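# Push the wrapped bar under the sealing arm

## Task

Push the film-covered bar across the table without lifting it, so that it ends up positioned along its length directly beneath the sealing arm, with that arm centred over the bar's long midline.

## Robot and tools

Robot: two arms, left_arm (base near y = +0.236 m) and right_arm (base near y = -0.236 m), each ending in a five-jointed-style dexterous hand with index, middle, ring fingers and a thumb. right_arm has a right hand, left_arm a mirrored left hand. A fixed mast sticks out at each wrist on the palm side and can strike objects.

Scene frame: origin at table-top height, halfway between the two arms' nominal bases; +x points out over the table, +y toward the left arm, +z up. Image left/right does not match arm names. All reported hand positions (metres), quaternions (wxyz), velocities and Hand targets are in this frame. Reported positions can be a few centimetres off, more at long reach, and the hand often rests below or beside the commanded pose because of sag and friction.

Hand point axes (right hand): +z runs along straight fingers toward the tips, +x across the palm away from the thumb, +y out of the palm's face. On the left hand +x points toward the thumb instead.

Tool execute_actions(actions, cameras). actions is a list of actions; each action is a list of 1 to 15 rows, each row one 1/30 s control step; if fewer than 15 rows are given, the final row repeats to fill the action. Each action lasts 0.5 s. Every row is a single flat list of 48 numbers, each in [-1, 1], covering both arms even when only one moves, in this order: left arm dx, dy, dz, rx, ry, rz; left hand's 16 joint numbers; left current_limit; left speed; then right arm dx, dy, dz, rx, ry, rz; right hand's 16 joint numbers; right current_limit; right speed.

Arm numbers are offsets, not poses: they shift the hand point relative to its Hand target as it stood when the action began, along the scene frame axes. Each row in an action is measured from that same starting target, not from the row before, so a constant row means one move; sending the same offset in a later action moves the arm further. Scale: 1.0 equals 0.6 m for dx, dy, dz and 180 degrees for rx, ry, rz, which together form one rotation vector turning the hand about its target position. A translation longer than 1.0 is scaled back along its direction. The controller limits commanded orientation to within 40 degrees of the measured one. An all-zero arm block re-requests the current target, which helps close a gap the hand settled short of; if it still falls short, send the missing distance as a further offset. To stop pressing into something, command the target back past the hand's actual position.

Hand numbers are absolute goals, not changes; 0 is a real position. Order for each hand: index_mcp, index_abd, index_pip, index_dip, middle_mcp, middle_abd, middle_pip, middle_dip, ring_mcp, ring_abd, ring_pip, ring_dip, thumb_cmc, thumb_axl, thumb_mcp, thumb_ipl. Each maps linearly between its two stops; straight values: _mcp +0.75, _abd 0.00, _pip +0.58, _dip +0.70, thumb_cmc +0.71, thumb_axl +0.68, thumb_mcp +0.23, thumb_ipl +0.17. Moving toward -1 curls fingers toward the palm, swings fingers away from the thumb (abd), and brings the thumb round in front of the palm (cmc). current_limit maps -1..+1 to 0..550 mA (minimum 11 mA); speed sets goal travel at (speed+1)/2 of 8.5 rad/s. Both start at +0.4 and -0.6 and stay as last sent. To leave a hand unchanged, copy back its hand_goal, hand_current_limit and hand_speed from the last result.

cameras: names to return images for (cam_high, cam_left_wrist, cam_right_wrist, or ["all"]). With an empty actions list images default to all; otherwise none unless requested. An unknown name invalidates the call.

Results: per arm, end_effector_position and end_effector_quat_wxyz, Hand target (the base for the next offsets), joint positions, velocities (may say within noise), joint torques (include gravity, offset and noisy; numbers 3 and 4 wrap at ±28 N m), and step readings of hand position during motion. Per hand: hand_goal, hand_measured, hand_current_ma, hand_state (moving, goal, blocked, overload). Warnings: MOTOR HOT near 85 °C; an OVER-TEMPERATURE FAULT means that arm went limp for 30 to 60 s or more.

zoom_image(camera, region): enlarges a pixel box [x0, y0, x1, y1] (origin top-left, at most 504 by 504) of one camera's most recent image; only cameras in the latest images.

finished_scene(scene): give the current scene's number; it closes the scene irreversibly, so call it only once the bar rests correctly under the sealing arm without the robot touching it.

Calibration: cam_high is fixed behind the arms looking down over the table; wrist cameras follow their hands and may lag while moving. Intrinsics and extrinsics are supplied and slightly uncertain.

Avoid: letting the bar or anything slide off the table; fast or hard pushes, slams and hits on fixed or heavy items; the two hands or arms touching each other or one hand gripping the other's fingers; holding motors near 495 mA for long (they shut down after 5 s); long stretched-out holds or pushing at unreachable targets (heat); fast swings when the wrist is near the waist axis. Objects may occasionally get nudged by outside forces, so check with images before finishing.

Each tool is called after "Request:" as name([rows], argument=value, ...), one row to a line, values as JSON.

## Session

Request:
execute_actions(actions=[])

Scene clock: 0.00 s.
left_arm: end_effector_position=(+0.1693, +0.5604, +0.3760) hand_goal=(+0.754, +0.000, +0.576, +0.696, +0.754, +0.000, +0.576, +0.696, +0.754, +0.000, +0.576, +0.696, +0.714, +0.678, +0.226, +0.168) hand_measured=(+0.754, +0.000, +0.576, +0.696, +0.754, +0.000, +0.576, +0.696, +0.754, +0.000, +0.576, +0.696, +0.714, +0.678, +0.226, +0.168) hand_current_ma=(+0, +0, +0, +0, +0, +0, +0, +0, +0, +0, +0, +0, +0, +0, +0, +0) hand_state=(goal, goal, goal, goal, goal, goal, goal, goal, goal, goal, goal, goal, goal, goal, goal, goal) hand_current_limit=0.40 hand_speed=-0.60 end_effector_quat_wxyz=(+0.406, -0.190, +0.736, +0.507) | right_arm: end_effector_position=(+0.5189, -0.1447, +0.2626) hand_goal=(+0.754, +0.000, +0.576, +0.696, +0.754, +0.000, +0.576, +0.696, +0.754, +0.000, +0.576, +0.696, +0.714, +0.678, +0.226, +0.168) hand_measured=(+0.754, +0.000, +0.576, +0.696, +0.754, +0.000, +0.576, +0.696, +0.754, +0.000, +0.576, +0.696, +0.714, +0.678, +0.226, +0.168) hand_current_ma=(+0, +0, +0, +0, +0, +0, +0, +0, +0, +0, +0, +0, +0, +0, +0, +0) hand_state=(goal, goal, goal, goal, goal, goal, goal, goal, goal, goal, goal, goal, goal, goal, goal, goal) hand_current_limit=0.40 hand_speed=-0.60 end_effector_quat_wxyz=(-0.106, +0.933, +0.196, +0.283)
Joint positions: left_arm=[0.615 0.671 0.578 -0.087 -0.507 -1.016] | right_arm=[0.262 1.317 1.244 -0.9 -0.153 1.502]
Joint velocities: within noise
Joint torques (N m): no reading
Heat: left arm: hottest waist 30 °C; right arm: hottest waist 29 °C.
Hand target: left_arm +0.1701, +0.5610, +0.3983; +0.422, -0.193, +0.722, +0.513 | right_arm +0.5258, -0.1426, +0.2743; -0.107, +0.929, +0.196, +0.295

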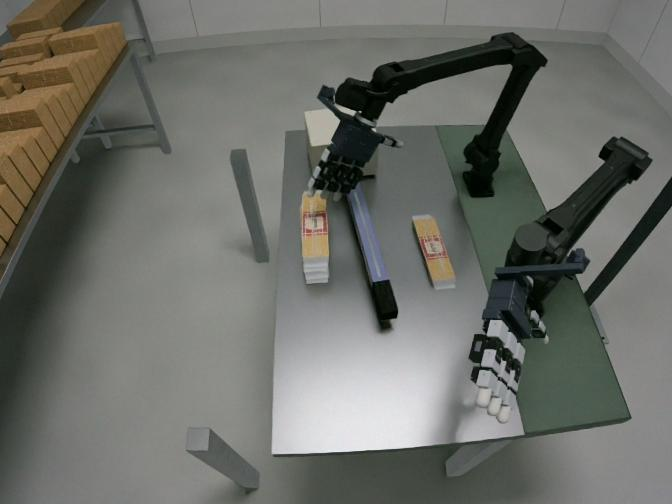

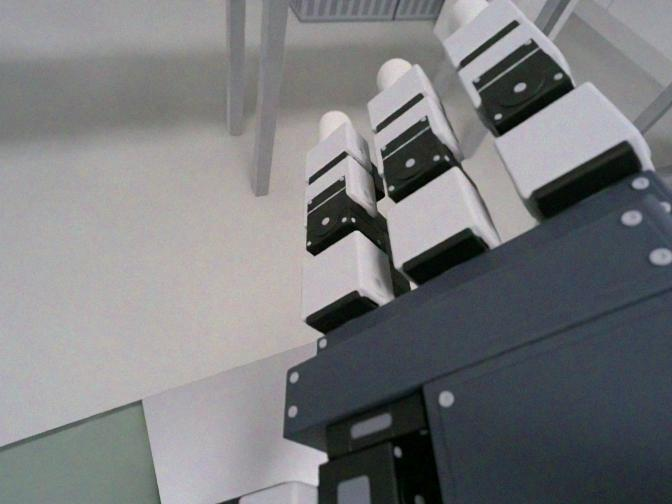

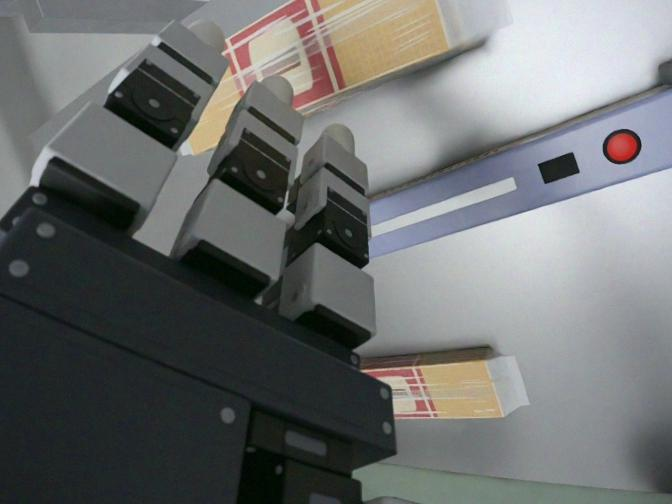

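Request:
zoom_image(camera="cam_high", region=[270, 100, 490, 340])

Request:
zoom_image(camera="cam_right_wrist", region=[190, 0, 672, 504])

Scaled by 2.100.

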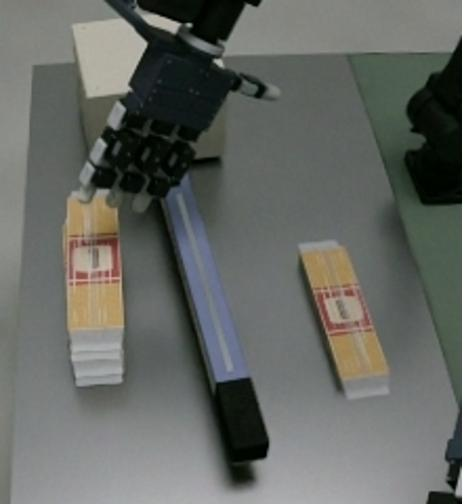

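Scaled by 1.000.

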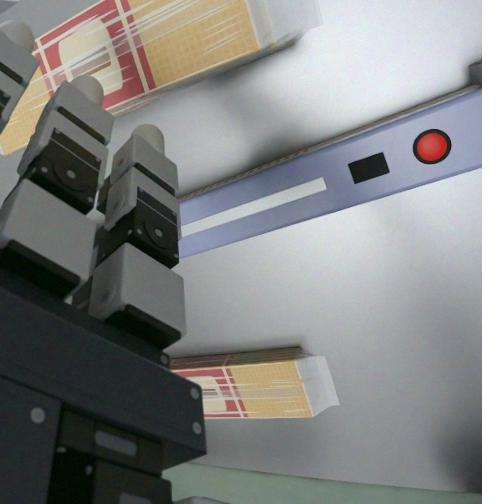

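Request:
zoom_image(camera="cam_high", region=[340, 170, 410, 330])

Request:
zoom_image(camera="cam_high", region=[395, 200, 475, 300])

Request:
zoom_image(camera="cam_right_wrist", region=[360, 60, 672, 270])

Request:
zoom_image(camera="cam_high", region=[440, 20, 672, 400])

Scaled by 3.150.

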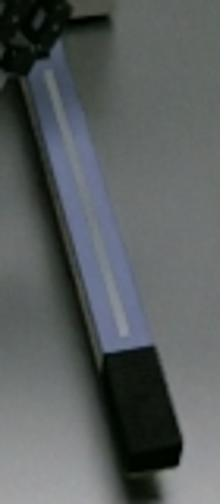

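Scaled by 5.040.

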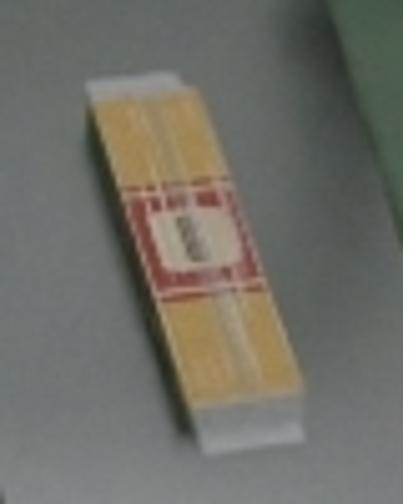

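Scaled by 1.615.

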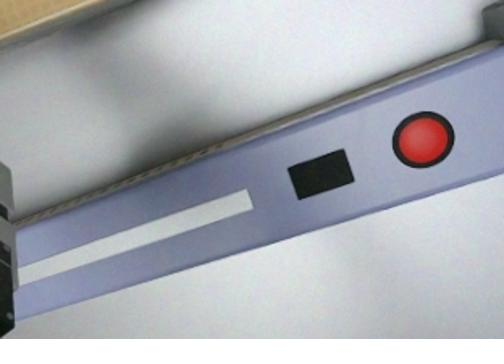

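Scaled by 1.326.

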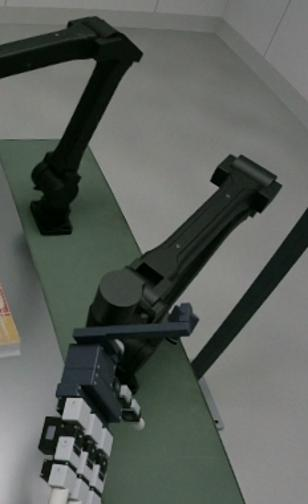

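Request:
execute_actions([
  [[0.13,-0.1,0,0,0.06,-0.062,0.75,0,0.58,0.7,0.75,0,0.58,0.7,0.75,0,0.58,0.7,0.71,0.68,0.23,0.17,0.4,-0.6,0,0,0,0,0,0,0.75,0,0.58,0.7,0.75,0,0.58,0.7,0.75,0,0.58,0.7,0.71,0.68,0.23,0.17,0.4,-0.6]],
])

Scene clock: 285.67 s.
left_arm: end_effector_position=(+0.2390, +0.5009, +0.3582) hand_goal=(+0.750, +0.000, +0.580, +0.700, +0.750, +0.000, +0.580, +0.700, +0.750, +0.000, +0.580, +0.700, +0.710, +0.680, +0.230, +0.170) hand_measured=(+0.756, +0.002, +0.580, +0.698, +0.758, +0.002, +0.580, +0.698, +0.758, +0.002, +0.580, +0.698, +0.716, +0.678, +0.226, +0.168) hand_current_ma=(+11, +1, +0, -3, +13, +1, +0, -3, +13, +1, +0, -3, +11, -3, -6, -3) hand_state=(goal, goal, goal, goal, goal, goal, goal, goal, goal, goal, goal, goal, goal, goal, goal, goal) hand_current_limit=0.40 hand_speed=-0.60 end_effector_quat_wxyz=(+0.378, -0.070, +0.789, +0.479) | right_arm: end_effector_position=(+0.5189, -0.1447, +0.2626) hand_goal=(+0.750, +0.000, +0.580, +0.700, +0.750, +0.000, +0.580, +0.700, +0.750, +0.000, +0.580, +0.700, +0.710, +0.680, +0.230, +0.170) hand_measured=(+0.750, +0.000, +0.576, +0.696, +0.750, +0.000, +0.578, +0.698, +0.750, +0.000, +0.578, +0.698, +0.712, +0.678, +0.224, +0.168) hand_current_ma=(+1, +0, -5, -5, +1, +0, -5, -4, +1, +0, -5, -5, +3, -4, -14, -5) hand_state=(goal, goal, goal, goal, goal, goal, goal, goal, goal, goal, goal, goal, goal, goal, goal, goal) hand_current_limit=0.40 hand_speed=-0.60 end_effector_quat_wxyz=(-0.106, +0.933, +0.196, +0.283)
Joint positions: left_arm=[0.322 0.69 0.578 -0.21 -0.627 -0.949] | right_arm=[0.262 1.317 1.244 -0.9 -0.153 1.502]
Joint torques (N m): left_arm=[-0.97 -0.32 14.39 1.59 -0.32 0.24] | right_arm=[0.85 -9.05 13.98 1.63 0.14 0.02]
Heat: left arm: hottest elbow 48 °C; right arm: hottest elbow 50 °C.
Hand target: left_arm +0.2481, +0.5010, +0.3983; +0.400, -0.073, +0.774, +0.486 | right_arm +0.5258, -0.1426, +0.2743; -0.107, +0.929, +0.196, +0.295
Off the commanded pose: left_arm 0.041 m, 3 deg | right_arm 0.014 m, 1 deg.
Step readings (end_effector_position of left_arm | right_arm):
0: (+0.1693, +0.5604, +0.3760) | (+0.5189, -0.1447, +0.2626)
1: (+0.1695, +0.5603, +0.3760) | (+0.5189, -0.1447, +0.2626)
2: (+0.1710, +0.5585, +0.3759) | (+0.5189, -0.1447, +0.2626)
4: (+0.1855, +0.5471, +0.3742) | (+0.5189, -0.1447, +0.2626)
8: (+0.2274, +0.5139, +0.3691) | (+0.5189, -0.1447, +0.2626)
15: (+0.2387, +0.5014, +0.3603) | (+0.5189, -0.1447, +0.2626)

Request:
execute_actions([
  [[0.095,-0.142,0,-0.001,0.087,-0.091,0.75,0.33,0.58,0.7,1,0,0.58,0.7,0.75,-0.33,0.58,0.7,0.71,0.68,0.23,0.17,0.4,-0.6,0,0,0,0,0,0,0.75,0,0.58,0.7,0.75,0,0.58,0.7,0.75,0,0.58,0.7,0.71,0.68,0.23,0.17,0.4,-0.6]],
  [[0.038,-0.162,0,-0.001,0.087,-0.091,0.75,0.33,0.58,0.7,1,0,0.58,0.7,0.75,-0.33,0.58,0.7,0.71,0.68,0.23,0.17,0.4,-0.6,0,0,0,0,0,0,0.75,0,0.58,0.7,0.75,0,0.58,0.7,0.75,0,0.58,0.7,0.71,0.68,0.23,0.17,0.4,-0.6]],
  [[-0.025,-0.157,0,-0.001,0.087,-0.091,0.75,0.33,0.58,0.7,1,0,0.58,0.7,0.75,-0.33,0.58,0.7,0.71,0.68,0.23,0.17,0.4,-0.6,0,0,0,0,0,0,0.75,0,0.58,0.7,0.75,0,0.58,0.7,0.75,0,0.58,0.7,0.71,0.68,0.23,0.17,0.4,-0.6]],
  [[-0.065,-0.133,0,-0.001,0.087,-0.091,0.75,0.33,0.58,0.7,1,0,0.58,0.7,0.75,-0.33,0.58,0.7,0.71,0.68,0.23,0.17,0.4,-0.6,0,0,0,0,0,0,0.75,0,0.58,0.7,0.75,0,0.58,0.7,0.75,0,0.58,0.7,0.71,0.68,0.23,0.17,0.4,-0.6]],
  [[-0.092,-0.093,0,-0.001,0.087,-0.091,0.75,0.33,0.58,0.7,1,0,0.58,0.7,0.75,-0.33,0.58,0.7,0.71,0.68,0.23,0.17,0.4,-0.6,0,0,0,0,0,0,0.75,0,0.58,0.7,0.75,0,0.58,0.7,0.75,0,0.58,0.7,0.71,0.68,0.23,0.17,0.4,-0.6]],
], cameras=["all"])

Scene clock: 321.67 s.
left_arm: end_effector_position=(+0.2190, +0.0949, +0.3716) hand_goal=(+0.750, +0.330, +0.580, +0.700, +1.000, +0.000, +0.580, +0.700, +0.750, -0.330, +0.580, +0.700, +0.710, +0.680, +0.230, +0.170) hand_measured=(+0.752, +0.330, +0.580, +0.698, +0.998, +0.002, +0.580, +0.698, +0.752, -0.326, +0.580, +0.698, +0.716, +0.678, +0.226, +0.168) hand_current_ma=(+2, -1, +0, -3, -3, +1, +0, -3, +2, +5, +0, -3, +10, -3, -5, -3) hand_state=(goal, goal, goal, goal, goal, goal, goal, goal, goal, goal, goal, goal, goal, goal, goal, goal) hand_current_limit=0.40 hand_speed=-0.60 end_effector_quat_wxyz=(+0.142, +0.700, +0.696, +0.067) | right_arm: end_effector_position=(+0.5189, -0.1447, +0.2626) hand_goal=(+0.750, +0.000, +0.580, +0.700, +0.750, +0.000, +0.580, +0.700, +0.750, +0.000, +0.580, +0.700, +0.710, +0.680, +0.230, +0.170) hand_measured=(+0.750, +0.000, +0.576, +0.696, +0.750, +0.000, +0.578, +0.698, +0.750, +0.000, +0.578, +0.698, +0.712, +0.678, +0.224, +0.168) hand_current_ma=(+1, +0, -5, -5, +1, +0, -5, -4, +1, +0, -5, -5, +3, -4, -14, -5) hand_state=(goal, goal, goal, goal, goal, goal, goal, goal, goal, goal, goal, goal, goal, goal, goal, goal) hand_current_limit=0.40 hand_speed=-0.60 end_effector_quat_wxyz=(-0.106, +0.933, +0.196, +0.283)
Joint positions: left_arm=[-1.016 0.778 1.156 -1.695 -0.188 -0.968] | right_arm=[0.262 1.317 1.244 -0.9 -0.153 1.502]
Joint torques (N m): left_arm=[-0.97 0.67 12.1 0.4 -0.17 -0.03] | right_arm=[0.79 -8.7 13.94 1.72 0.12 0.01]
Heat: left arm: hottest elbow 54 °C; right arm: hottest elbow 50 °C.
Hand target: left_arm +0.2187, +0.0889, +0.3983; +0.066, +0.705, +0.704, +0.063 | right_arm +0.5258, -0.1426, +0.2743; -0.107, +0.929, +0.196, +0.295
Off the commanded pose: left_arm 0.027 m, 9 deg | right_arm 0.014 m, 1 deg.
joint sent to its limit (left arm) — joint 4 (wrist pitch), lower limit. The joint targets are off in orientation, not in position.
Step readings (end_effector_position of left_arm | right_arm):
0: (+0.2390, +0.5009, +0.3582) | (+0.5189, -0.1447, +0.2626)
1: (+0.2393, +0.5006, +0.3580) | (+0.5189, -0.1447, +0.2626)
2: (+0.2416, +0.4981, +0.3574) | (+0.5189, -0.1447, +0.2626)
4: (+0.2558, +0.4814, +0.3539) | (+0.5189, -0.1447, +0.2626)
8: (+0.2862, +0.4366, +0.3470) | (+0.5189, -0.1447, +0.2626)
15: (+0.2949, +0.4190, +0.3597) | (+0.5189, -0.1447, +0.2626)
16: (+0.2957, +0.4182, +0.3613) | (+0.5189, -0.1447, +0.2626)
17: (+0.2968, +0.4148, +0.3613) | (+0.5189, -0.1447, +0.2626)
19: (+0.3041, +0.3948, +0.3585) | (+0.5189, -0.1447, +0.2626)
23: (+0.3177, +0.3449, +0.3531) | (+0.5189, -0.1447, +0.2626)
30: (+0.3230, +0.3231, +0.3654) | (+0.5189, -0.1447, +0.2626)
31: (+0.3234, +0.3221, +0.3658) | (+0.5189, -0.1447, +0.2626)
32: (+0.3233, +0.3183, +0.3648) | (+0.5189, -0.1447, +0.2626)
34: (+0.3214, +0.2975, +0.3589) | (+0.5189, -0.1447, +0.2626)
38: (+0.3146, +0.2515, +0.3570) | (+0.5189, -0.1447, +0.2626)
45: (+0.3117, +0.2293, +0.3713) | (+0.5189, -0.1447, +0.2626)
46: (+0.3116, +0.2281, +0.3705) | (+0.5189, -0.1447, +0.2626)
47: (+0.3096, +0.2241, +0.3676) | (+0.5189, -0.1447, +0.2626)
49: (+0.2997, +0.2053, +0.3595) | (+0.5189, -0.1447, +0.2626)
53: (+0.2801, +0.1687, +0.3622) | (+0.5189, -0.1447, +0.2626)
60: (+0.2739, +0.1506, +0.3746) | (+0.5189, -0.1447, +0.2626)
61: (+0.2733, +0.1495, +0.3731) | (+0.5189, -0.1447, +0.2626)
62: (+0.2702, +0.1456, +0.3692) | (+0.5189, -0.1447, +0.2626)
64: (+0.2568, +0.1297, +0.3600) | (+0.5189, -0.1447, +0.2626)
68: (+0.2310, +0.1064, +0.3593) | (+0.5189, -0.1447, +0.2626)
75: (+0.2201, +0.0966, +0.3717) | (+0.5189, -0.1447, +0.2626)
camera_calibration:
cam_left_wrist: T_world_to_cam=[[-0.665077, -0.742877, -0.0761986, 0.21172], [-0.67235, 0.551264, 0.494018, -0.132142], [-0.324989, 0.379792, -0.866106, 0.480209], [0, 0, 0, 1]] pos_world=[0.208027, 0.0477475, 0.497325]

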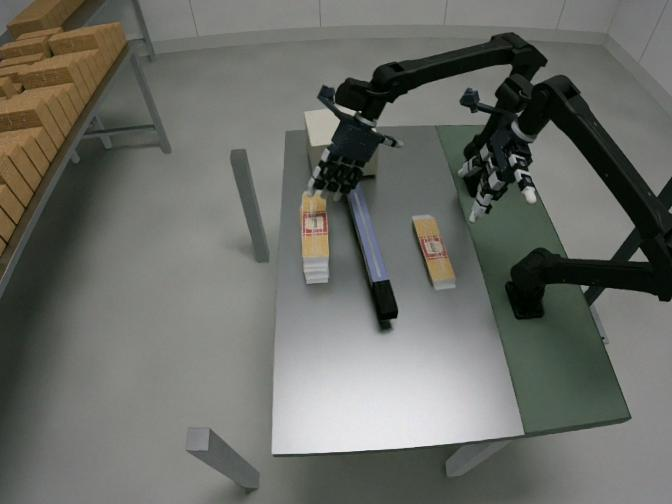

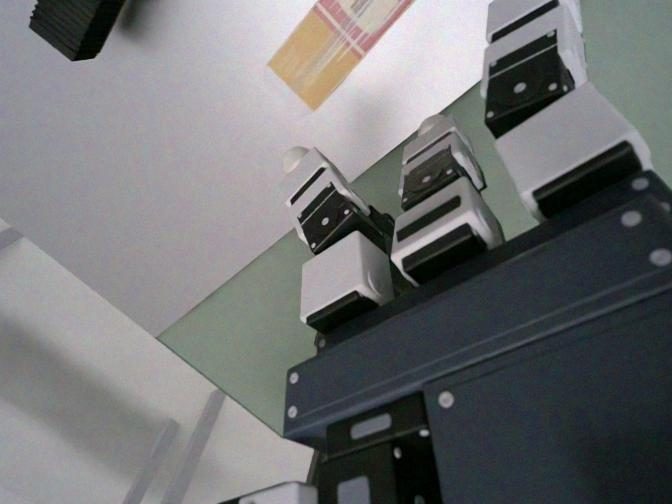

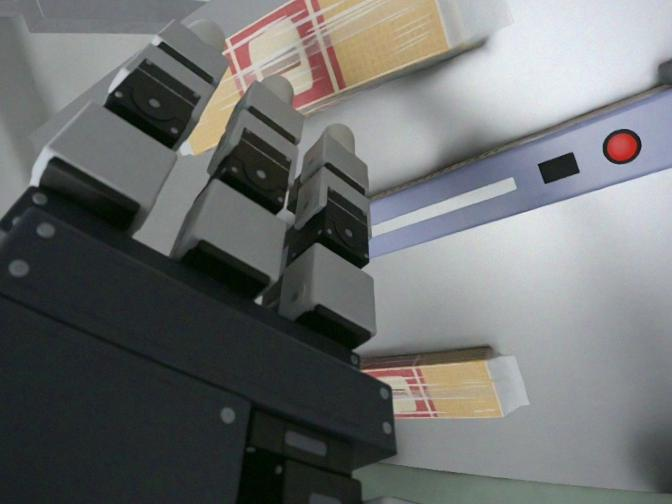

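Request:
execute_actions([
  [[-0.012,-0.006,-0.15,0,0,0,0.75,0.33,0.58,0.7,1,0,0.58,0.7,0.75,-0.33,0.58,0.7,0.71,0.68,0.23,0.17,0.4,-0.6,0,0,0,0,0,0,0.75,0,0.58,0.7,0.75,0,0.58,0.7,0.75,0,0.58,0.7,0.71,0.68,0.23,0.17,0.4,-0.6]],
  [[-0.012,-0.006,-0.15,0,0,0,0.75,0.33,0.58,0.7,1,0,0.58,0.7,0.75,-0.33,0.58,0.7,0.71,0.68,0.23,0.17,0.4,-0.6,0,0,0,0,0,0,0.75,0,0.58,0.7,0.75,0,0.58,0.7,0.75,0,0.58,0.7,0.71,0.68,0.23,0.17,0.4,-0.6]],
], cameras=["cam_high", "cam_left_wrist"])

Scene clock: 344.80 s.
left_arm: end_effector_position=(+0.2044, +0.0844, +0.2177) hand_goal=(+0.750, +0.330, +0.580, +0.700, +1.000, +0.000, +0.580, +0.700, +0.750, -0.330, +0.580, +0.700, +0.710, +0.680, +0.230, +0.170) hand_measured=(+0.752, +0.330, +0.580, +0.698, +0.998, +0.002, +0.580, +0.698, +0.752, -0.326, +0.580, +0.698, +0.714, +0.678, +0.226, +0.168) hand_current_ma=(+2, -1, +0, -3, -3, +1, +0, -3, +1, +4, +0, -3, +6, -3, -5, -3) hand_state=(goal, goal, goal, goal, goal, goal, goal, goal, goal, goal, goal, goal, goal, goal, goal, goal) hand_current_limit=0.40 hand_speed=-0.60 end_effector_quat_wxyz=(+0.059, +0.707, +0.702, +0.063) | right_arm: end_effector_position=(+0.5189, -0.1447, +0.2626) hand_goal=(+0.750, +0.000, +0.580, +0.700, +0.750, +0.000, +0.580, +0.700, +0.750, +0.000, +0.580, +0.700, +0.710, +0.680, +0.230, +0.170) hand_measured=(+0.750, +0.000, +0.576, +0.696, +0.750, +0.000, +0.578, +0.698, +0.750, +0.000, +0.578, +0.698, +0.712, +0.678, +0.224, +0.168) hand_current_ma=(+1, +0, -5, -5, +1, +0, -5, -4, +1, +0, -5, -5, +3, -4, -14, -5) hand_state=(goal, goal, goal, goal, goal, goal, goal, goal, goal, goal, goal, goal, goal, goal, goal, goal) hand_current_limit=0.40 hand_speed=-0.60 end_effector_quat_wxyz=(-0.106, +0.933, +0.196, +0.283)
Joint positions: left_arm=[-1.076 0.816 0.802 -1.476 -0.153 -1.044] | right_arm=[0.262 1.317 1.244 -0.9 -0.153 1.502]
Joint torques (N m): left_arm=[-0.91 -0.62 7.79 0.88 -0.36 -0.09] | right_arm=[0.56 -8.88 13.93 1.68 0.12 0.03]
Heat: left arm: hottest elbow 53 °C; right arm: hottest elbow 50 °C.
Hand target: left_arm +0.2043, +0.0816, +0.2183; +0.066, +0.705, +0.704, +0.063 | right_arm +0.5258, -0.1426, +0.2743; -0.107, +0.929, +0.196, +0.295
Off the commanded pose: left_arm 0.003 m, 1 deg | right_arm 0.014 m, 1 deg.
Step readings (end_effector_position of left_arm | right_arm):
0: (+0.2189, +0.0948, +0.3716) | (+0.5189, -0.1447, +0.2626)
1: (+0.2189, +0.0946, +0.3714) | (+0.5189, -0.1447, +0.2626)
2: (+0.2184, +0.0937, +0.3705) | (+0.5189, -0.1447, +0.2626)
4: (+0.2172, +0.0911, +0.3634) | (+0.5189, -0.1447, +0.2626)
8: (+0.2128, +0.0899, +0.3301) | (+0.5189, -0.1447, +0.2626)
15: (+0.2124, +0.0880, +0.3073) | (+0.5189, -0.1447, +0.2626)
16: (+0.2124, +0.0881, +0.3069) | (+0.5189, -0.1447, +0.2626)
17: (+0.2128, +0.0864, +0.3031) | (+0.5189, -0.1447, +0.2626)
19: (+0.2118, +0.0843, +0.2838) | (+0.5189, -0.1447, +0.2626)
23: (+0.2026, +0.0907, +0.2299) | (+0.5189, -0.1447, +0.2626)
30: (+0.2036, +0.0857, +0.2172) | (+0.5189, -0.1447, +0.2626)
camera_calibration:
cam_left_wrist: T_world_to_cam=[[-0.668728, -0.739451, -0.0775548, 0.183288], [-0.6071, 0.482844, 0.631104, -0.0975718], [-0.429224, 0.46912, -0.771812, 0.339441], [0, 0, 0, 1]] pos_world=[0.20903, 0.0234057, 0.337777]
Images, in order (width x height): cam_high 672x504, cam_left_wrist 672x504.

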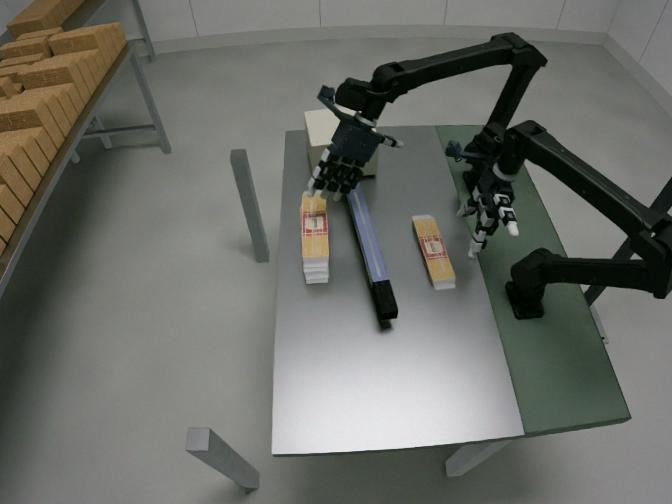

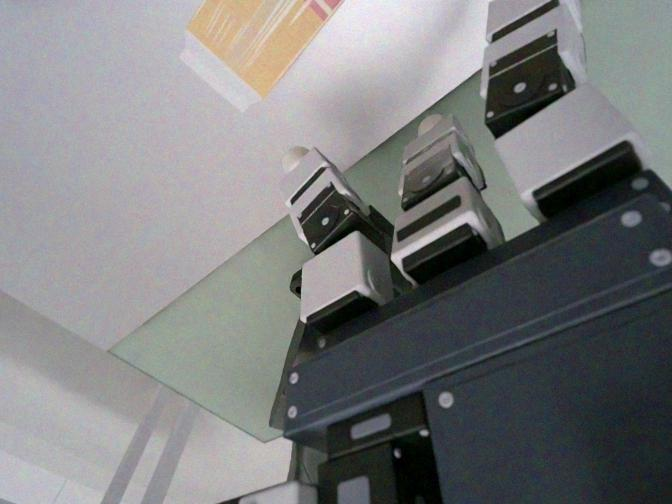

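Request:
zoom_image(camera="cam_high", region=[400, 130, 540, 300])

Scaled by 2.965.

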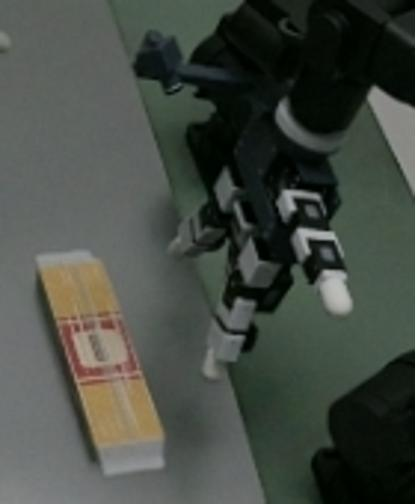

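Request:
execute_actions([
  [[0,0,-0.1,0,0,0.027,0.75,0.33,0.58,0.7,1,0,0.58,0.7,0.75,-0.33,0.58,0.7,0.71,0.68,0.23,0.17,0.4,-0.6,0,0,0,0,0,0,0.75,0,0.58,0.7,0.75,0,0.58,0.7,0.75,0,0.58,0.7,0.71,0.68,0.23,0.17,0.4,-0.6]],
], cameras=["cam_high"])

Request:
zoom_image(camera="cam_high", region=[400, 170, 500, 300])

Scene clock: 373.10 s.
left_arm: end_effector_position=(+0.2042, +0.0846, +0.1588) hand_goal=(+0.750, +0.330, +0.580, +0.700, +1.000, +0.000, +0.580, +0.700, +0.750, -0.330, +0.580, +0.700, +0.710, +0.680, +0.230, +0.170) hand_measured=(+0.752, +0.330, +0.580, +0.698, +0.998, +0.002, +0.580, +0.698, +0.752, -0.326, +0.580, +0.698, +0.714, +0.678, +0.226, +0.168) hand_current_ma=(+2, -1, +0, -3, -3, +1, +0, -3, +1, +4, +0, -3, +6, -3, -5, -3) hand_state=(goal, goal, goal, goal, goal, goal, goal, goal, goal, goal, goal, goal, goal, goal, goal, goal) hand_current_limit=0.40 hand_speed=-0.60 end_effector_quat_wxyz=(+0.059, +0.677, +0.731, +0.065) | right_arm: end_effector_position=(+0.5189, -0.1447, +0.2626) hand_goal=(+0.750, +0.000, +0.580, +0.700, +0.750, +0.000, +0.580, +0.700, +0.750, +0.000, +0.580, +0.700, +0.710, +0.680, +0.230, +0.170) hand_measured=(+0.750, +0.000, +0.576, +0.696, +0.750, +0.000, +0.578, +0.698, +0.750, +0.000, +0.578, +0.698, +0.712, +0.678, +0.224, +0.168) hand_current_ma=(+1, +0, -5, -5, +1, +0, -5, -4, +1, +0, -5, -5, +3, -4, -14, -5) hand_state=(goal, goal, goal, goal, goal, goal, goal, goal, goal, goal, goal, goal, goal, goal, goal, goal) hand_current_limit=0.40 hand_speed=-0.60 end_effector_quat_wxyz=(-0.106, +0.933, +0.196, +0.283)
Joint positions: left_arm=[-1.09 0.865 0.669 -1.304 -0.161 -1.142] | right_arm=[0.262 1.317 1.244 -0.9 -0.153 1.502]
Joint torques (N m): left_arm=[-0.79 -0.5 7.68 0.81 -0.37 -0.15] | right_arm=[1.08 -8.88 14.02 1.58 0.11 0.04]
Heat: left arm: hottest elbow 46 °C; right arm: hottest elbow 50 °C.
Hand target: left_arm +0.2043, +0.0816, +0.1582; +0.063, +0.674, +0.733, +0.065 | right_arm +0.5258, -0.1426, +0.2743; -0.107, +0.929, +0.196, +0.295
Off the commanded pose: left_arm 0.003 m, 1 deg | right_arm 0.014 m, 1 deg.
Step readings (end_effector_position of left_arm | right_arm):
0: (+0.2044, +0.0845, +0.2177) | (+0.5189, -0.1447, +0.2626)
1: (+0.2044, +0.0845, +0.2174) | (+0.5189, -0.1447, +0.2626)
2: (+0.2048, +0.0836, +0.2155) | (+0.5189, -0.1447, +0.2626)
4: (+0.2055, +0.0817, +0.2038) | (+0.5189, -0.1447, +0.2626)
8: (+0.2013, +0.0869, +0.1709) | (+0.5189, -0.1447, +0.2626)
15: (+0.2035, +0.0851, +0.1585) | (+0.5189, -0.1447, +0.2626)
Images, in order (width x height): cam_high 672x504.

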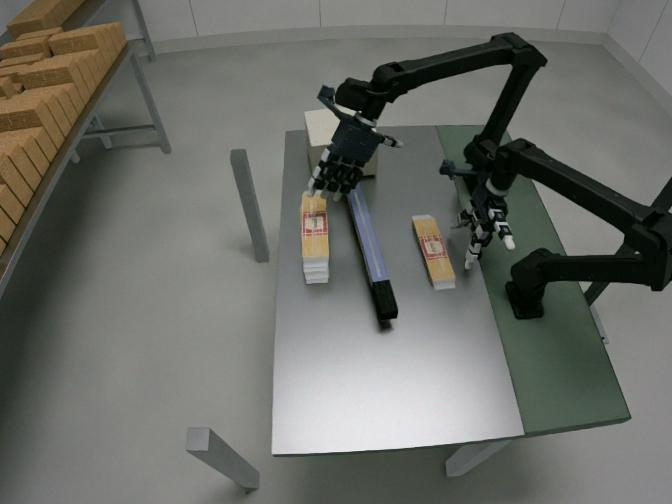

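Scaled by 3.877.

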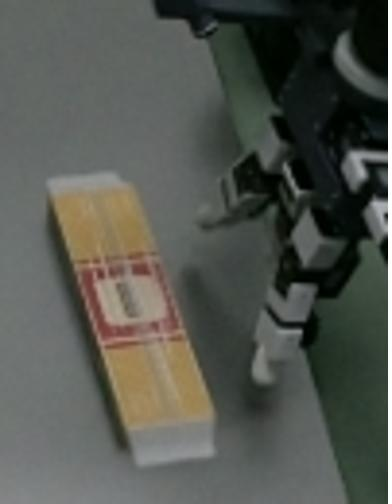

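Request:
execute_actions([
  [[0,0,-0.03,0,0,0,0.75,0.33,0.58,0.7,1,0,0.58,0.7,0.75,-0.33,0.58,0.7,0.71,0.68,0.23,0.17,0.4,-0.6,0,0,0,0,0,0,0.75,0,0.58,0.7,0.75,0,0.58,0.7,0.75,0,0.58,0.7,0.71,0.68,0.23,0.17,0.4,-0.6]],
  [[0.04,0.003,0,0,0,0,0.75,0.33,0.58,0.7,1,0,0.58,0.7,0.75,-0.33,0.58,0.7,0.71,0.68,0.23,0.17,0.4,-0.6,0,0,0,0,0,0,0.75,0,0.58,0.7,0.75,0,0.58,0.7,0.75,0,0.58,0.7,0.71,0.68,0.23,0.17,0.4,-0.6]],
], cameras=["cam_high"])

Request:
zoom_image(camera="cam_high", region=[400, 170, 500, 300])

Scene clock: 398.10 s.
left_arm: end_effector_position=(+0.2228, +0.0884, +0.1370) hand_goal=(+0.750, +0.330, +0.580, +0.700, +1.000, +0.000, +0.580, +0.700, +0.750, -0.330, +0.580, +0.700, +0.710, +0.680, +0.230, +0.170) hand_measured=(+0.752, +0.330, +0.580, +0.698, +0.998, +0.002, +0.580, +0.698, +0.752, -0.326, +0.580, +0.698, +0.714, +0.678, +0.226, +0.168) hand_current_ma=(+2, -1, +0, -3, -3, +1, +0, -3, +1, +4, +0, -3, +6, -3, -5, -3) hand_state=(goal, goal, goal, goal, goal, goal, goal, goal, goal, goal, goal, goal, goal, goal, goal, goal) hand_current_limit=0.40 hand_speed=-0.60 end_effector_quat_wxyz=(+0.057, +0.673, +0.734, +0.068) | right_arm: end_effector_position=(+0.5189, -0.1447, +0.2626) hand_goal=(+0.750, +0.000, +0.580, +0.700, +0.750, +0.000, +0.580, +0.700, +0.750, +0.000, +0.580, +0.700, +0.710, +0.680, +0.230, +0.170) hand_measured=(+0.750, +0.000, +0.576, +0.696, +0.750, +0.000, +0.578, +0.698, +0.750, +0.000, +0.578, +0.698, +0.712, +0.678, +0.224, +0.168) hand_current_ma=(+1, +0, -5, -5, +1, +0, -5, -4, +1, +0, -5, -5, +3, -4, -14, -5) hand_state=(goal, goal, goal, goal, goal, goal, goal, goal, goal, goal, goal, goal, goal, goal, goal, goal) hand_current_limit=0.40 hand_speed=-0.60 end_effector_quat_wxyz=(-0.106, +0.933, +0.196, +0.283)
Joint positions: left_arm=[-1.01 0.911 0.633 -1.216 -0.16 -1.073] | right_arm=[0.262 1.317 1.244 -0.9 -0.153 1.502]
Joint torques (N m): left_arm=[0.91 -0.73 8.36 0.87 -0.14 0.18] | right_arm=[1.2 -8.88 13.85 1.7 0.14 0.04]
Heat: left arm: hottest elbow 45 °C; right arm: hottest elbow 51 °C.
Hand target: left_arm +0.2283, +0.0834, +0.1403; +0.063, +0.674, +0.733, +0.065 | right_arm +0.5258, -0.1426, +0.2743; -0.107, +0.929, +0.196, +0.295
Off the commanded pose: left_arm 0.008 m, 1 deg | right_arm 0.014 m, 1 deg.
Step readings (end_effector_position of left_arm | right_arm):
0: (+0.2041, +0.0847, +0.1588) | (+0.5189, -0.1447, +0.2626)
1: (+0.2042, +0.0846, +0.1588) | (+0.5189, -0.1447, +0.2626)
2: (+0.2045, +0.0840, +0.1585) | (+0.5189, -0.1447, +0.2626)
4: (+0.2053, +0.0827, +0.1559) | (+0.5189, -0.1447, +0.2626)
8: (+0.2046, +0.0839, +0.1465) | (+0.5189, -0.1447, +0.2626)
15: (+0.2048, +0.0836, +0.1427) | (+0.5189, -0.1447, +0.2626)
16: (+0.2049, +0.0835, +0.1428) | (+0.5189, -0.1447, +0.2626)
17: (+0.2054, +0.0832, +0.1427) | (+0.5189, -0.1447, +0.2626)
19: (+0.2091, +0.0840, +0.1419) | (+0.5189, -0.1447, +0.2626)
23: (+0.2188, +0.0899, +0.1386) | (+0.5189, -0.1447, +0.2626)
30: (+0.2223, +0.0891, +0.1370) | (+0.5189, -0.1447, +0.2626)
Images, in order (width x height): cam_high 672x504.

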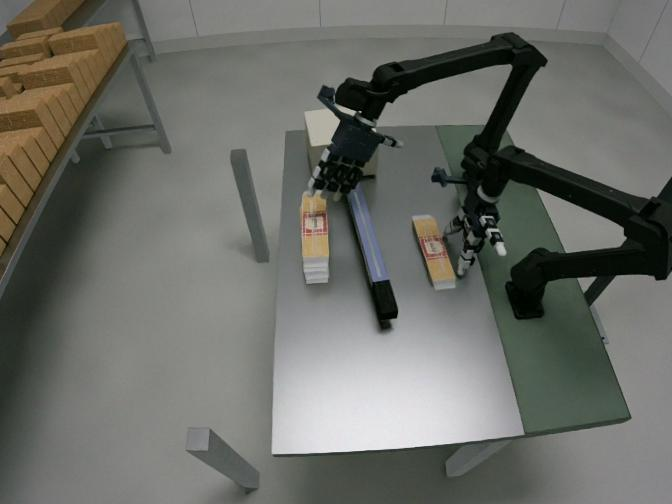

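Scaled by 3.877.

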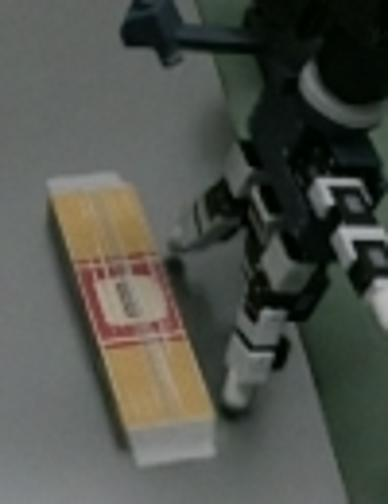

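Request:
execute_actions([
  [[0.033,0.004,0,0,0,0,0.75,0.33,0.58,0.7,1,0,0.58,0.7,0.75,-0.33,0.58,0.7,0.71,0.68,0.23,0.17,0.4,-0.6,0,0,0,0,0,0,0.75,0,0.58,0.7,0.75,0,0.58,0.7,0.75,0,0.58,0.7,0.71,0.68,0.23,0.17,0.4,-0.6]],
  [[0.055,0.007,0.004,0.0016,-0.0155,0.003,0.75,0.33,0.58,0.7,1,0,0.58,0.7,0.75,-0.33,0.58,0.7,0.71,0.68,0.23,0.17,0.4,-0.6,0,0,0,0,0,0,0.75,0,0.58,0.7,0.75,0,0.58,0.7,0.75,0,0.58,0.7,0.71,0.68,0.23,0.17,0.4,-0.6]],
  [[0.06,0.008,0.004,0.0016,-0.0155,0.003,0.75,0.33,0.58,0.7,1,0,0.58,0.7,0.75,-0.33,0.58,0.7,0.71,0.68,0.23,0.17,0.4,-0.6,0,0,0,0,0,0,0.75,0,0.58,0.7,0.75,0,0.58,0.7,0.75,0,0.58,0.7,0.71,0.68,0.23,0.17,0.4,-0.6]],
], cameras=["cam_high"])

Request:
zoom_image(camera="cam_high", region=[340, 170, 500, 330])

Scene clock: 426.70 s.
left_arm: end_effector_position=(+0.2948, +0.1000, +0.1370) hand_goal=(+0.750, +0.330, +0.580, +0.700, +1.000, +0.000, +0.580, +0.700, +0.750, -0.330, +0.580, +0.700, +0.710, +0.680, +0.230, +0.170) hand_measured=(+0.756, +0.330, +0.584, +0.700, +1.002, +0.002, +0.740, +0.780, +0.758, -0.330, +0.584, +0.702, +0.714, +0.678, +0.226, +0.168) hand_current_ma=(+9, -1, +5, +0, +2, +2, +385, +267, +12, +1, +7, +3, +6, -3, -5, -3) hand_state=(goal, goal, goal, goal, goal, goal, blocked, blocked, goal, goal, goal, goal, goal, goal, goal, goal) hand_current_limit=0.40 hand_speed=-0.60 end_effector_quat_wxyz=(+0.077, +0.670, +0.733, +0.089) | right_arm: end_effector_position=(+0.5189, -0.1447, +0.2626) hand_goal=(+0.750, +0.000, +0.580, +0.700, +0.750, +0.000, +0.580, +0.700, +0.750, +0.000, +0.580, +0.700, +0.710, +0.680, +0.230, +0.170) hand_measured=(+0.750, +0.000, +0.576, +0.696, +0.750, +0.000, +0.578, +0.698, +0.750, +0.000, +0.578, +0.698, +0.712, +0.678, +0.224, +0.168) hand_current_ma=(+1, +0, -5, -5, +1, +0, -5, -4, +1, +0, -5, -5, +3, -4, -14, -5) hand_state=(goal, goal, goal, goal, goal, goal, goal, goal, goal, goal, goal, goal, goal, goal, goal, goal) hand_current_limit=0.40 hand_speed=-0.60 end_effector_quat_wxyz=(-0.106, +0.933, +0.196, +0.283)
Joint positions: left_arm=[-0.772 1.009 0.667 -1.074 -0.18 -0.83] | right_arm=[0.262 1.317 1.244 -0.9 -0.153 1.502]
Joint torques (N m): left_arm=[1.96 -0.15 9.5 2.35 -1.23 0.21] | right_arm=[1.14 -8.64 13.98 1.74 0.13 0.05]
Heat: left arm: hottest elbow 42 °C; right arm: hottest elbow 51 °C.
Hand target: left_arm +0.3171, +0.0948, +0.1452; +0.095, +0.664, +0.735, +0.102 | right_arm +0.5258, -0.1426, +0.2743; -0.107, +0.929, +0.196, +0.295
Off the commanded pose: left_arm 0.024 m, 3 deg | right_arm 0.014 m, 1 deg.
Step readings (end_effector_position of left_arm | right_arm):
0: (+0.2228, +0.0883, +0.1370) | (+0.5189, -0.1447, +0.2626)
1: (+0.2229, +0.0883, +0.1370) | (+0.5189, -0.1447, +0.2626)
2: (+0.2235, +0.0883, +0.1367) | (+0.5189, -0.1447, +0.2626)
4: (+0.2272, +0.0902, +0.1353) | (+0.5189, -0.1447, +0.2626)
8: (+0.2328, +0.0942, +0.1334) | (+0.5189, -0.1447, +0.2626)
15: (+0.2345, +0.0929, +0.1328) | (+0.5189, -0.1447, +0.2626)
16: (+0.2347, +0.0927, +0.1328) | (+0.5189, -0.1447, +0.2626)
17: (+0.2358, +0.0927, +0.1327) | (+0.5189, -0.1447, +0.2626)
19: (+0.2406, +0.0943, +0.1320) | (+0.5189, -0.1447, +0.2626)
23: (+0.2524, +0.0978, +0.1329) | (+0.5189, -0.1447, +0.2626)
30: (+0.2584, +0.0971, +0.1330) | (+0.5189, -0.1447, +0.2626)
31: (+0.2587, +0.0969, +0.1330) | (+0.5189, -0.1447, +0.2626)
32: (+0.2599, +0.0968, +0.1331) | (+0.5189, -0.1447, +0.2626)
34: (+0.2666, +0.0981, +0.1338) | (+0.5189, -0.1447, +0.2626)
38: (+0.2840, +0.1030, +0.1368) | (+0.5189, -0.1447, +0.2626)
45: (+0.2930, +0.1010, +0.1372) | (+0.5189, -0.1447, +0.2626)
Images, in order (width x height): cam_high 672x504.

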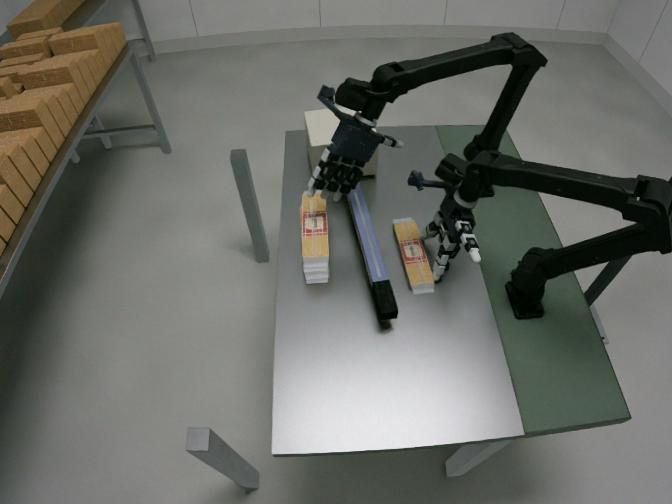

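Scaled by 3.150.

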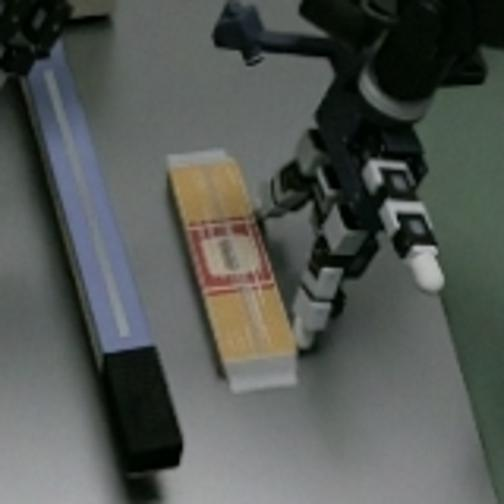

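Request:
execute_actions([
  [[0.02,0.002,0.003,0,0,0.004,0.75,0.33,0.58,0.7,1,0,1,1,0.75,-0.33,0.58,0.7,0.71,0.68,0.23,0.17,0.4,-0.6,0,0,0,0,0,0,0.75,0,0.58,0.7,0.75,0,0.58,0.7,0.75,0,0.58,0.7,0.71,0.68,0.23,0.17,0.4,-0.6]],
  [[0.06,0.008,0.003,0.0016,-0.0155,0.006,0.75,0.33,0.58,0.7,1,0,1,1,0.75,-0.33,0.58,0.7,0.71,0.68,0.23,0.17,0.4,-0.6,0,0,0,0,0,0,0.75,0,0.58,0.7,0.75,0,0.58,0.7,0.75,0,0.58,0.7,0.71,0.68,0.23,0.17,0.4,-0.6]],
], cameras=["cam_high"])

Request:
zoom_image(camera="cam_high", region=[340, 170, 500, 330])

Scene clock: 466.60 s.
left_arm: end_effector_position=(+0.3431, +0.1052, +0.1390) hand_goal=(+0.750, +0.330, +0.580, +0.700, +1.000, +0.000, +1.000, +1.000, +0.750, -0.330, +0.580, +0.700, +0.710, +0.680, +0.230, +0.170) hand_measured=(+0.760, +0.330, +0.586, +0.702, +0.996, -0.004, +0.994, +0.996, +0.824, -0.352, +0.626, +0.728, +0.714, +0.678, +0.226, +0.168) hand_current_ma=(+21, -1, +7, +2, -6, -4, -7, -5, +253, -42, +125, +70, +5, -3, -6, -3) hand_state=(goal, goal, goal, goal, goal, goal, goal, goal, blocked, blocked, blocked, blocked, goal, goal, goal, goal) hand_current_limit=0.40 hand_speed=-0.60 end_effector_quat_wxyz=(+0.095, +0.659, +0.738, +0.112) | right_arm: end_effector_position=(+0.5189, -0.1447, +0.2626) hand_goal=(+0.750, +0.000, +0.580, +0.700, +0.750, +0.000, +0.580, +0.700, +0.750, +0.000, +0.580, +0.700, +0.710, +0.680, +0.230, +0.170) hand_measured=(+0.750, +0.000, +0.576, +0.696, +0.750, +0.000, +0.578, +0.698, +0.750, +0.000, +0.578, +0.698, +0.712, +0.678, +0.224, +0.168) hand_current_ma=(+1, +0, -5, -5, +1, +0, -5, -4, +1, +0, -5, -5, +3, -4, -14, -5) hand_state=(goal, goal, goal, goal, goal, goal, goal, goal, goal, goal, goal, goal, goal, goal, goal, goal) hand_current_limit=0.40 hand_speed=-0.60 end_effector_quat_wxyz=(-0.106, +0.933, +0.196, +0.283)
Joint positions: left_arm=[-0.667 1.1 0.707 -0.967 -0.207 -0.74] | right_arm=[0.262 1.317 1.244 -0.9 -0.153 1.502]
Joint torques (N m): left_arm=[1.67 -1.08 10.29 1.87 -0.92 0.08] | right_arm=[1.14 -9.23 13.82 1.57 0.13 0.03]
Heat: left arm: hottest elbow 42 °C; right arm: hottest elbow 51 °C.
Hand target: left_arm +0.3652, +0.1008, +0.1488; +0.110, +0.650, +0.742, +0.122 | right_arm +0.5258, -0.1426, +0.2743; -0.107, +0.929, +0.196, +0.295
Off the commanded pose: left_arm 0.024 m, 2 deg | right_arm 0.014 m, 1 deg.
Step readings (end_effector_position of left_arm | right_arm):
0: (+0.2948, +0.1000, +0.1370) | (+0.5189, -0.1447, +0.2626)
1: (+0.2950, +0.1001, +0.1370) | (+0.5189, -0.1447, +0.2626)
2: (+0.2961, +0.1000, +0.1372) | (+0.5189, -0.1447, +0.2626)
4: (+0.3009, +0.1018, +0.1358) | (+0.5189, -0.1447, +0.2626)
8: (+0.3098, +0.1054, +0.1350) | (+0.5189, -0.1447, +0.2626)
15: (+0.3115, +0.1055, +0.1356) | (+0.5189, -0.1447, +0.2626)
16: (+0.3116, +0.1054, +0.1355) | (+0.5189, -0.1447, +0.2626)
17: (+0.3127, +0.1057, +0.1357) | (+0.5189, -0.1447, +0.2626)
19: (+0.3189, +0.1068, +0.1373) | (+0.5189, -0.1447, +0.2626)
23: (+0.3338, +0.1077, +0.1384) | (+0.5189, -0.1447, +0.2626)
30: (+0.3423, +0.1056, +0.1388) | (+0.5189, -0.1447, +0.2626)
Images, in order (width x height): cam_high 672x504.

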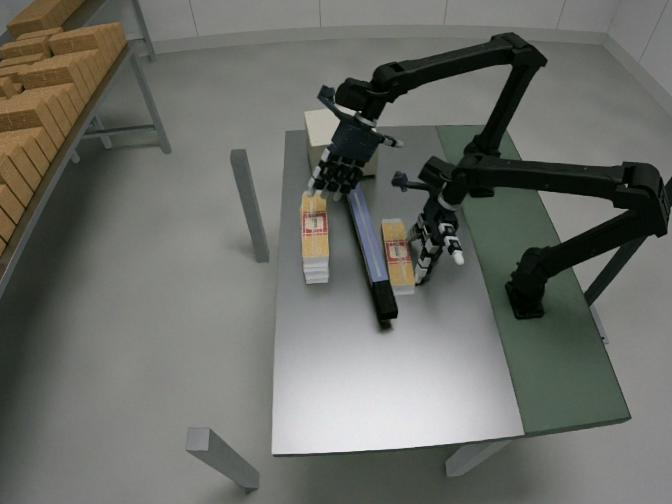

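Scaled by 3.150.

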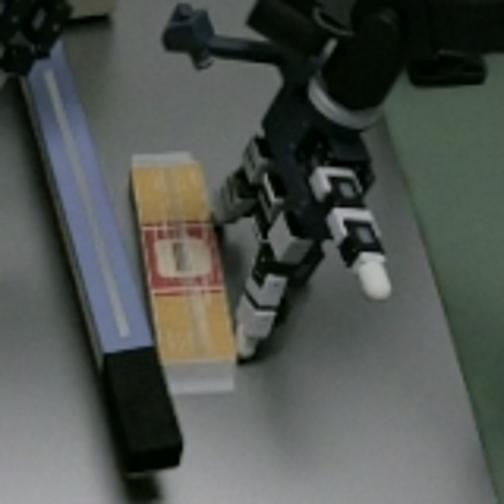

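Request:
execute_actions([
  [[-0.05,-0.037,0.003,0,0,0.008,0.75,0.33,0.58,0.7,1,0,1,1,0.72,-0.33,0.58,0.7,0.71,0.68,0.23,0.17,0.75,-0.6,0,0,0,0,0,0,0.75,0,0.58,0.7,0.75,0,0.58,0.7,0.75,0,0.58,0.7,0.71,0.68,0.23,0.17,0.4,-0.6]],
], cameras=["cam_high"])

Request:
zoom_image(camera="cam_high", region=[340, 170, 500, 330])

Scene clock: 545.07 s.
left_arm: end_effector_position=(+0.3264, +0.0883, +0.1381) hand_goal=(+0.750, +0.330, +0.580, +0.700, +1.000, +0.000, +1.000, +1.000, +0.720, -0.330, +0.580, +0.700, +0.710, +0.680, +0.230, +0.170) hand_measured=(+0.754, +0.330, +0.584, +0.702, +0.996, -0.004, +0.996, +0.996, +0.742, -0.322, +0.592, +0.708, +0.714, +0.678, +0.226, +0.168) hand_current_ma=(+7, -1, +4, +2, -6, -3, -7, -5, +54, +10, +23, +15, +5, -3, -6, -3) hand_state=(goal, goal, goal, goal, goal, goal, goal, goal, blocked, goal, goal, goal, goal, goal, goal, goal) hand_current_limit=0.75 hand_speed=-0.60 end_effector_quat_wxyz=(+0.095, +0.648, +0.746, +0.122) | right_arm: end_effector_position=(+0.5189, -0.1447, +0.2626) hand_goal=(+0.750, +0.000, +0.580, +0.700, +0.750, +0.000, +0.580, +0.700, +0.750, +0.000, +0.580, +0.700, +0.710, +0.680, +0.230, +0.170) hand_measured=(+0.750, +0.000, +0.576, +0.696, +0.750, +0.000, +0.578, +0.698, +0.750, +0.000, +0.578, +0.698, +0.712, +0.678, +0.224, +0.168) hand_current_ma=(+1, +0, -5, -5, +1, +0, -5, -4, +1, +0, -5, -5, +3, -4, -14, -5) hand_state=(goal, goal, goal, goal, goal, goal, goal, goal, goal, goal, goal, goal, goal, goal, goal, goal) hand_current_limit=0.40 hand_speed=-0.60 end_effector_quat_wxyz=(-0.106, +0.933, +0.196, +0.283)
Joint positions: left_arm=[-0.769 1.112 0.707 -0.979 -0.251 -0.868] | right_arm=[0.262 1.317 1.244 -0.9 -0.153 1.502]
Joint torques (N m): left_arm=[-0.62 -2.9 10.1 0.53 -0.53 -0.17] | right_arm=[1.26 -9.11 13.94 1.69 0.11 0.04]
Heat: left arm: hottest elbow 44 °C; right arm: hottest elbow 52 °C.
Hand target: left_arm +0.3351, +0.0786, +0.1506; +0.108, +0.640, +0.751, +0.123 | right_arm +0.5258, -0.1426, +0.2743; -0.107, +0.929, +0.196, +0.295
Off the commanded pose: left_arm 0.018 m, 2 deg | right_arm 0.014 m, 1 deg.
Step readings (end_effector_position of left_arm | right_arm):
0: (+0.3431, +0.1052, +0.1390) | (+0.5189, -0.1447, +0.2626)
1: (+0.3431, +0.1052, +0.1390) | (+0.5189, -0.1447, +0.2626)
2: (+0.3429, +0.1049, +0.1393) | (+0.5189, -0.1447, +0.2626)
4: (+0.3403, +0.1010, +0.1411) | (+0.5189, -0.1447, +0.2626)
8: (+0.3320, +0.0908, +0.1424) | (+0.5189, -0.1447, +0.2626)
15: (+0.3270, +0.0874, +0.1382) | (+0.5189, -0.1447, +0.2626)
Images, in order (width x height): cam_high 672x504.

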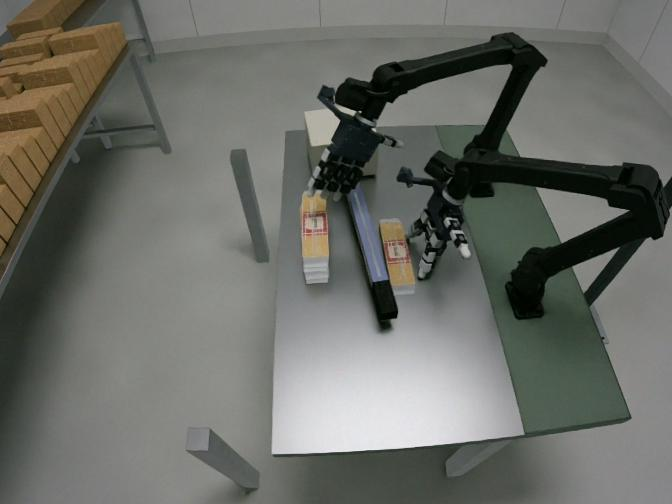

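Scaled by 3.150.

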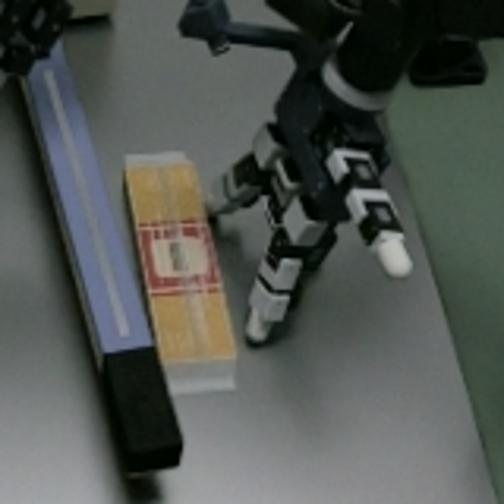

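Request:
execute_actions([
  [[0.075,0.01,0.009,0,0,0,0.75,0.33,0.58,0.7,1,0,1,1,0.72,-0.33,0.58,0.7,0.71,0.68,0.23,0.17,0.75,-0.6,0,0,0,0,0,0,0.75,0,0.58,0.7,0.75,0,0.58,0.7,0.75,0,0.58,0.7,0.71,0.68,0.23,0.17,0.4,-0.6]],
  [[0.06,0.008,0.002,0,0,0,0.75,0.33,0.58,0.7,1,0,1,1,0.72,-0.33,0.58,0.7,0.71,0.68,0.23,0.17,0.75,-0.6,0,0,0,0,0,0,0.75,0,0.58,0.7,0.75,0,0.58,0.7,0.75,0,0.58,0.7,0.71,0.68,0.23,0.17,0.4,-0.6]],
], cameras=["cam_high"])

Request:
zoom_image(camera="cam_high", region=[340, 170, 500, 330])

Scene clock: 569.77 s.
left_arm: end_effector_position=(+0.3904, +0.0995, +0.1389) hand_goal=(+0.750, +0.330, +0.580, +0.700, +1.000, +0.000, +1.000, +1.000, +0.720, -0.330, +0.580, +0.700, +0.710, +0.680, +0.230, +0.170) hand_measured=(+0.760, +0.330, +0.586, +0.702, +0.996, -0.004, +0.996, +0.996, +0.758, -0.342, +0.602, +0.714, +0.714, +0.678, +0.226, +0.168) hand_current_ma=(+19, +0, +7, +2, -6, -3, -7, -5, +111, -20, +51, +28, +5, -3, -6, -3) hand_state=(goal, goal, goal, goal, goal, goal, goal, goal, blocked, goal, blocked, goal, goal, goal, goal, goal) hand_current_limit=0.75 hand_speed=-0.60 end_effector_quat_wxyz=(+0.083, +0.644, +0.751, +0.118) | right_arm: end_effector_position=(+0.5189, -0.1447, +0.2626) hand_goal=(+0.750, +0.000, +0.580, +0.700, +0.750, +0.000, +0.580, +0.700, +0.750, +0.000, +0.580, +0.700, +0.710, +0.680, +0.230, +0.170) hand_measured=(+0.750, +0.000, +0.576, +0.696, +0.750, +0.000, +0.578, +0.698, +0.750, +0.000, +0.578, +0.698, +0.712, +0.678, +0.224, +0.168) hand_current_ma=(+1, +0, -5, -5, +1, +0, -5, -4, +1, +0, -5, -5, +3, -4, -14, -5) hand_state=(goal, goal, goal, goal, goal, goal, goal, goal, goal, goal, goal, goal, goal, goal, goal, goal) hand_current_limit=0.40 hand_speed=-0.60 end_effector_quat_wxyz=(-0.106, +0.933, +0.196, +0.283)
Joint positions: left_arm=[-0.608 1.247 0.821 -0.948 -0.214 -0.722] | right_arm=[0.262 1.317 1.244 -0.9 -0.153 1.502]
Joint torques (N m): left_arm=[1.2 -4.07 11.34 1.5 -0.4 0.2] | right_arm=[0.67 -9.11 13.97 1.66 0.1 0.02]
Heat: left arm: hottest elbow 45 °C; right arm: hottest elbow 53 °C.
Hand target: left_arm +0.4161, +0.0894, +0.1572; +0.108, +0.640, +0.751, +0.123 | right_arm +0.5258, -0.1426, +0.2743; -0.107, +0.929, +0.196, +0.295
Off the commanded pose: left_arm 0.033 m, 3 deg | right_arm 0.014 m, 1 deg.
Step readings (end_effector_position of left_arm | right_arm):
0: (+0.3264, +0.0883, +0.1381) | (+0.5189, -0.1447, +0.2626)
1: (+0.3264, +0.0883, +0.1380) | (+0.5189, -0.1447, +0.2626)
2: (+0.3267, +0.0885, +0.1375) | (+0.5189, -0.1447, +0.2626)
4: (+0.3313, +0.0896, +0.1382) | (+0.5189, -0.1447, +0.2626)
8: (+0.3481, +0.0955, +0.1378) | (+0.5189, -0.1447, +0.2626)
15: (+0.3574, +0.0958, +0.1381) | (+0.5189, -0.1447, +0.2626)
16: (+0.3576, +0.0957, +0.1379) | (+0.5189, -0.1447, +0.2626)
17: (+0.3587, +0.0955, +0.1379) | (+0.5189, -0.1447, +0.2626)
19: (+0.3643, +0.0965, +0.1387) | (+0.5189, -0.1447, +0.2626)
23: (+0.3820, +0.1004, +0.1384) | (+0.5189, -0.1447, +0.2626)
30: (+0.3903, +0.0997, +0.1390) | (+0.5189, -0.1447, +0.2626)
Images, in order (width x height): cam_high 672x504.

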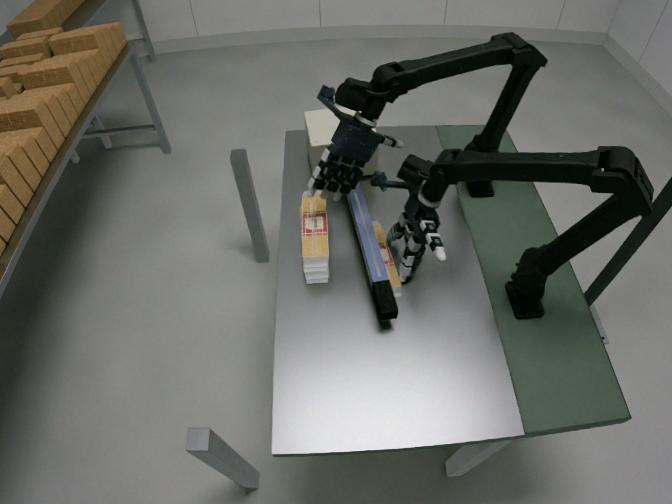

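Scaled by 3.150.

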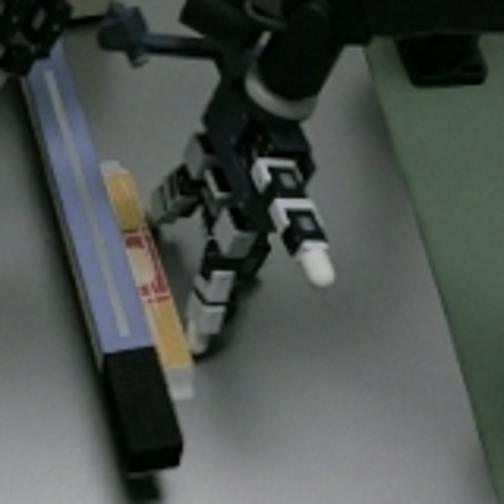

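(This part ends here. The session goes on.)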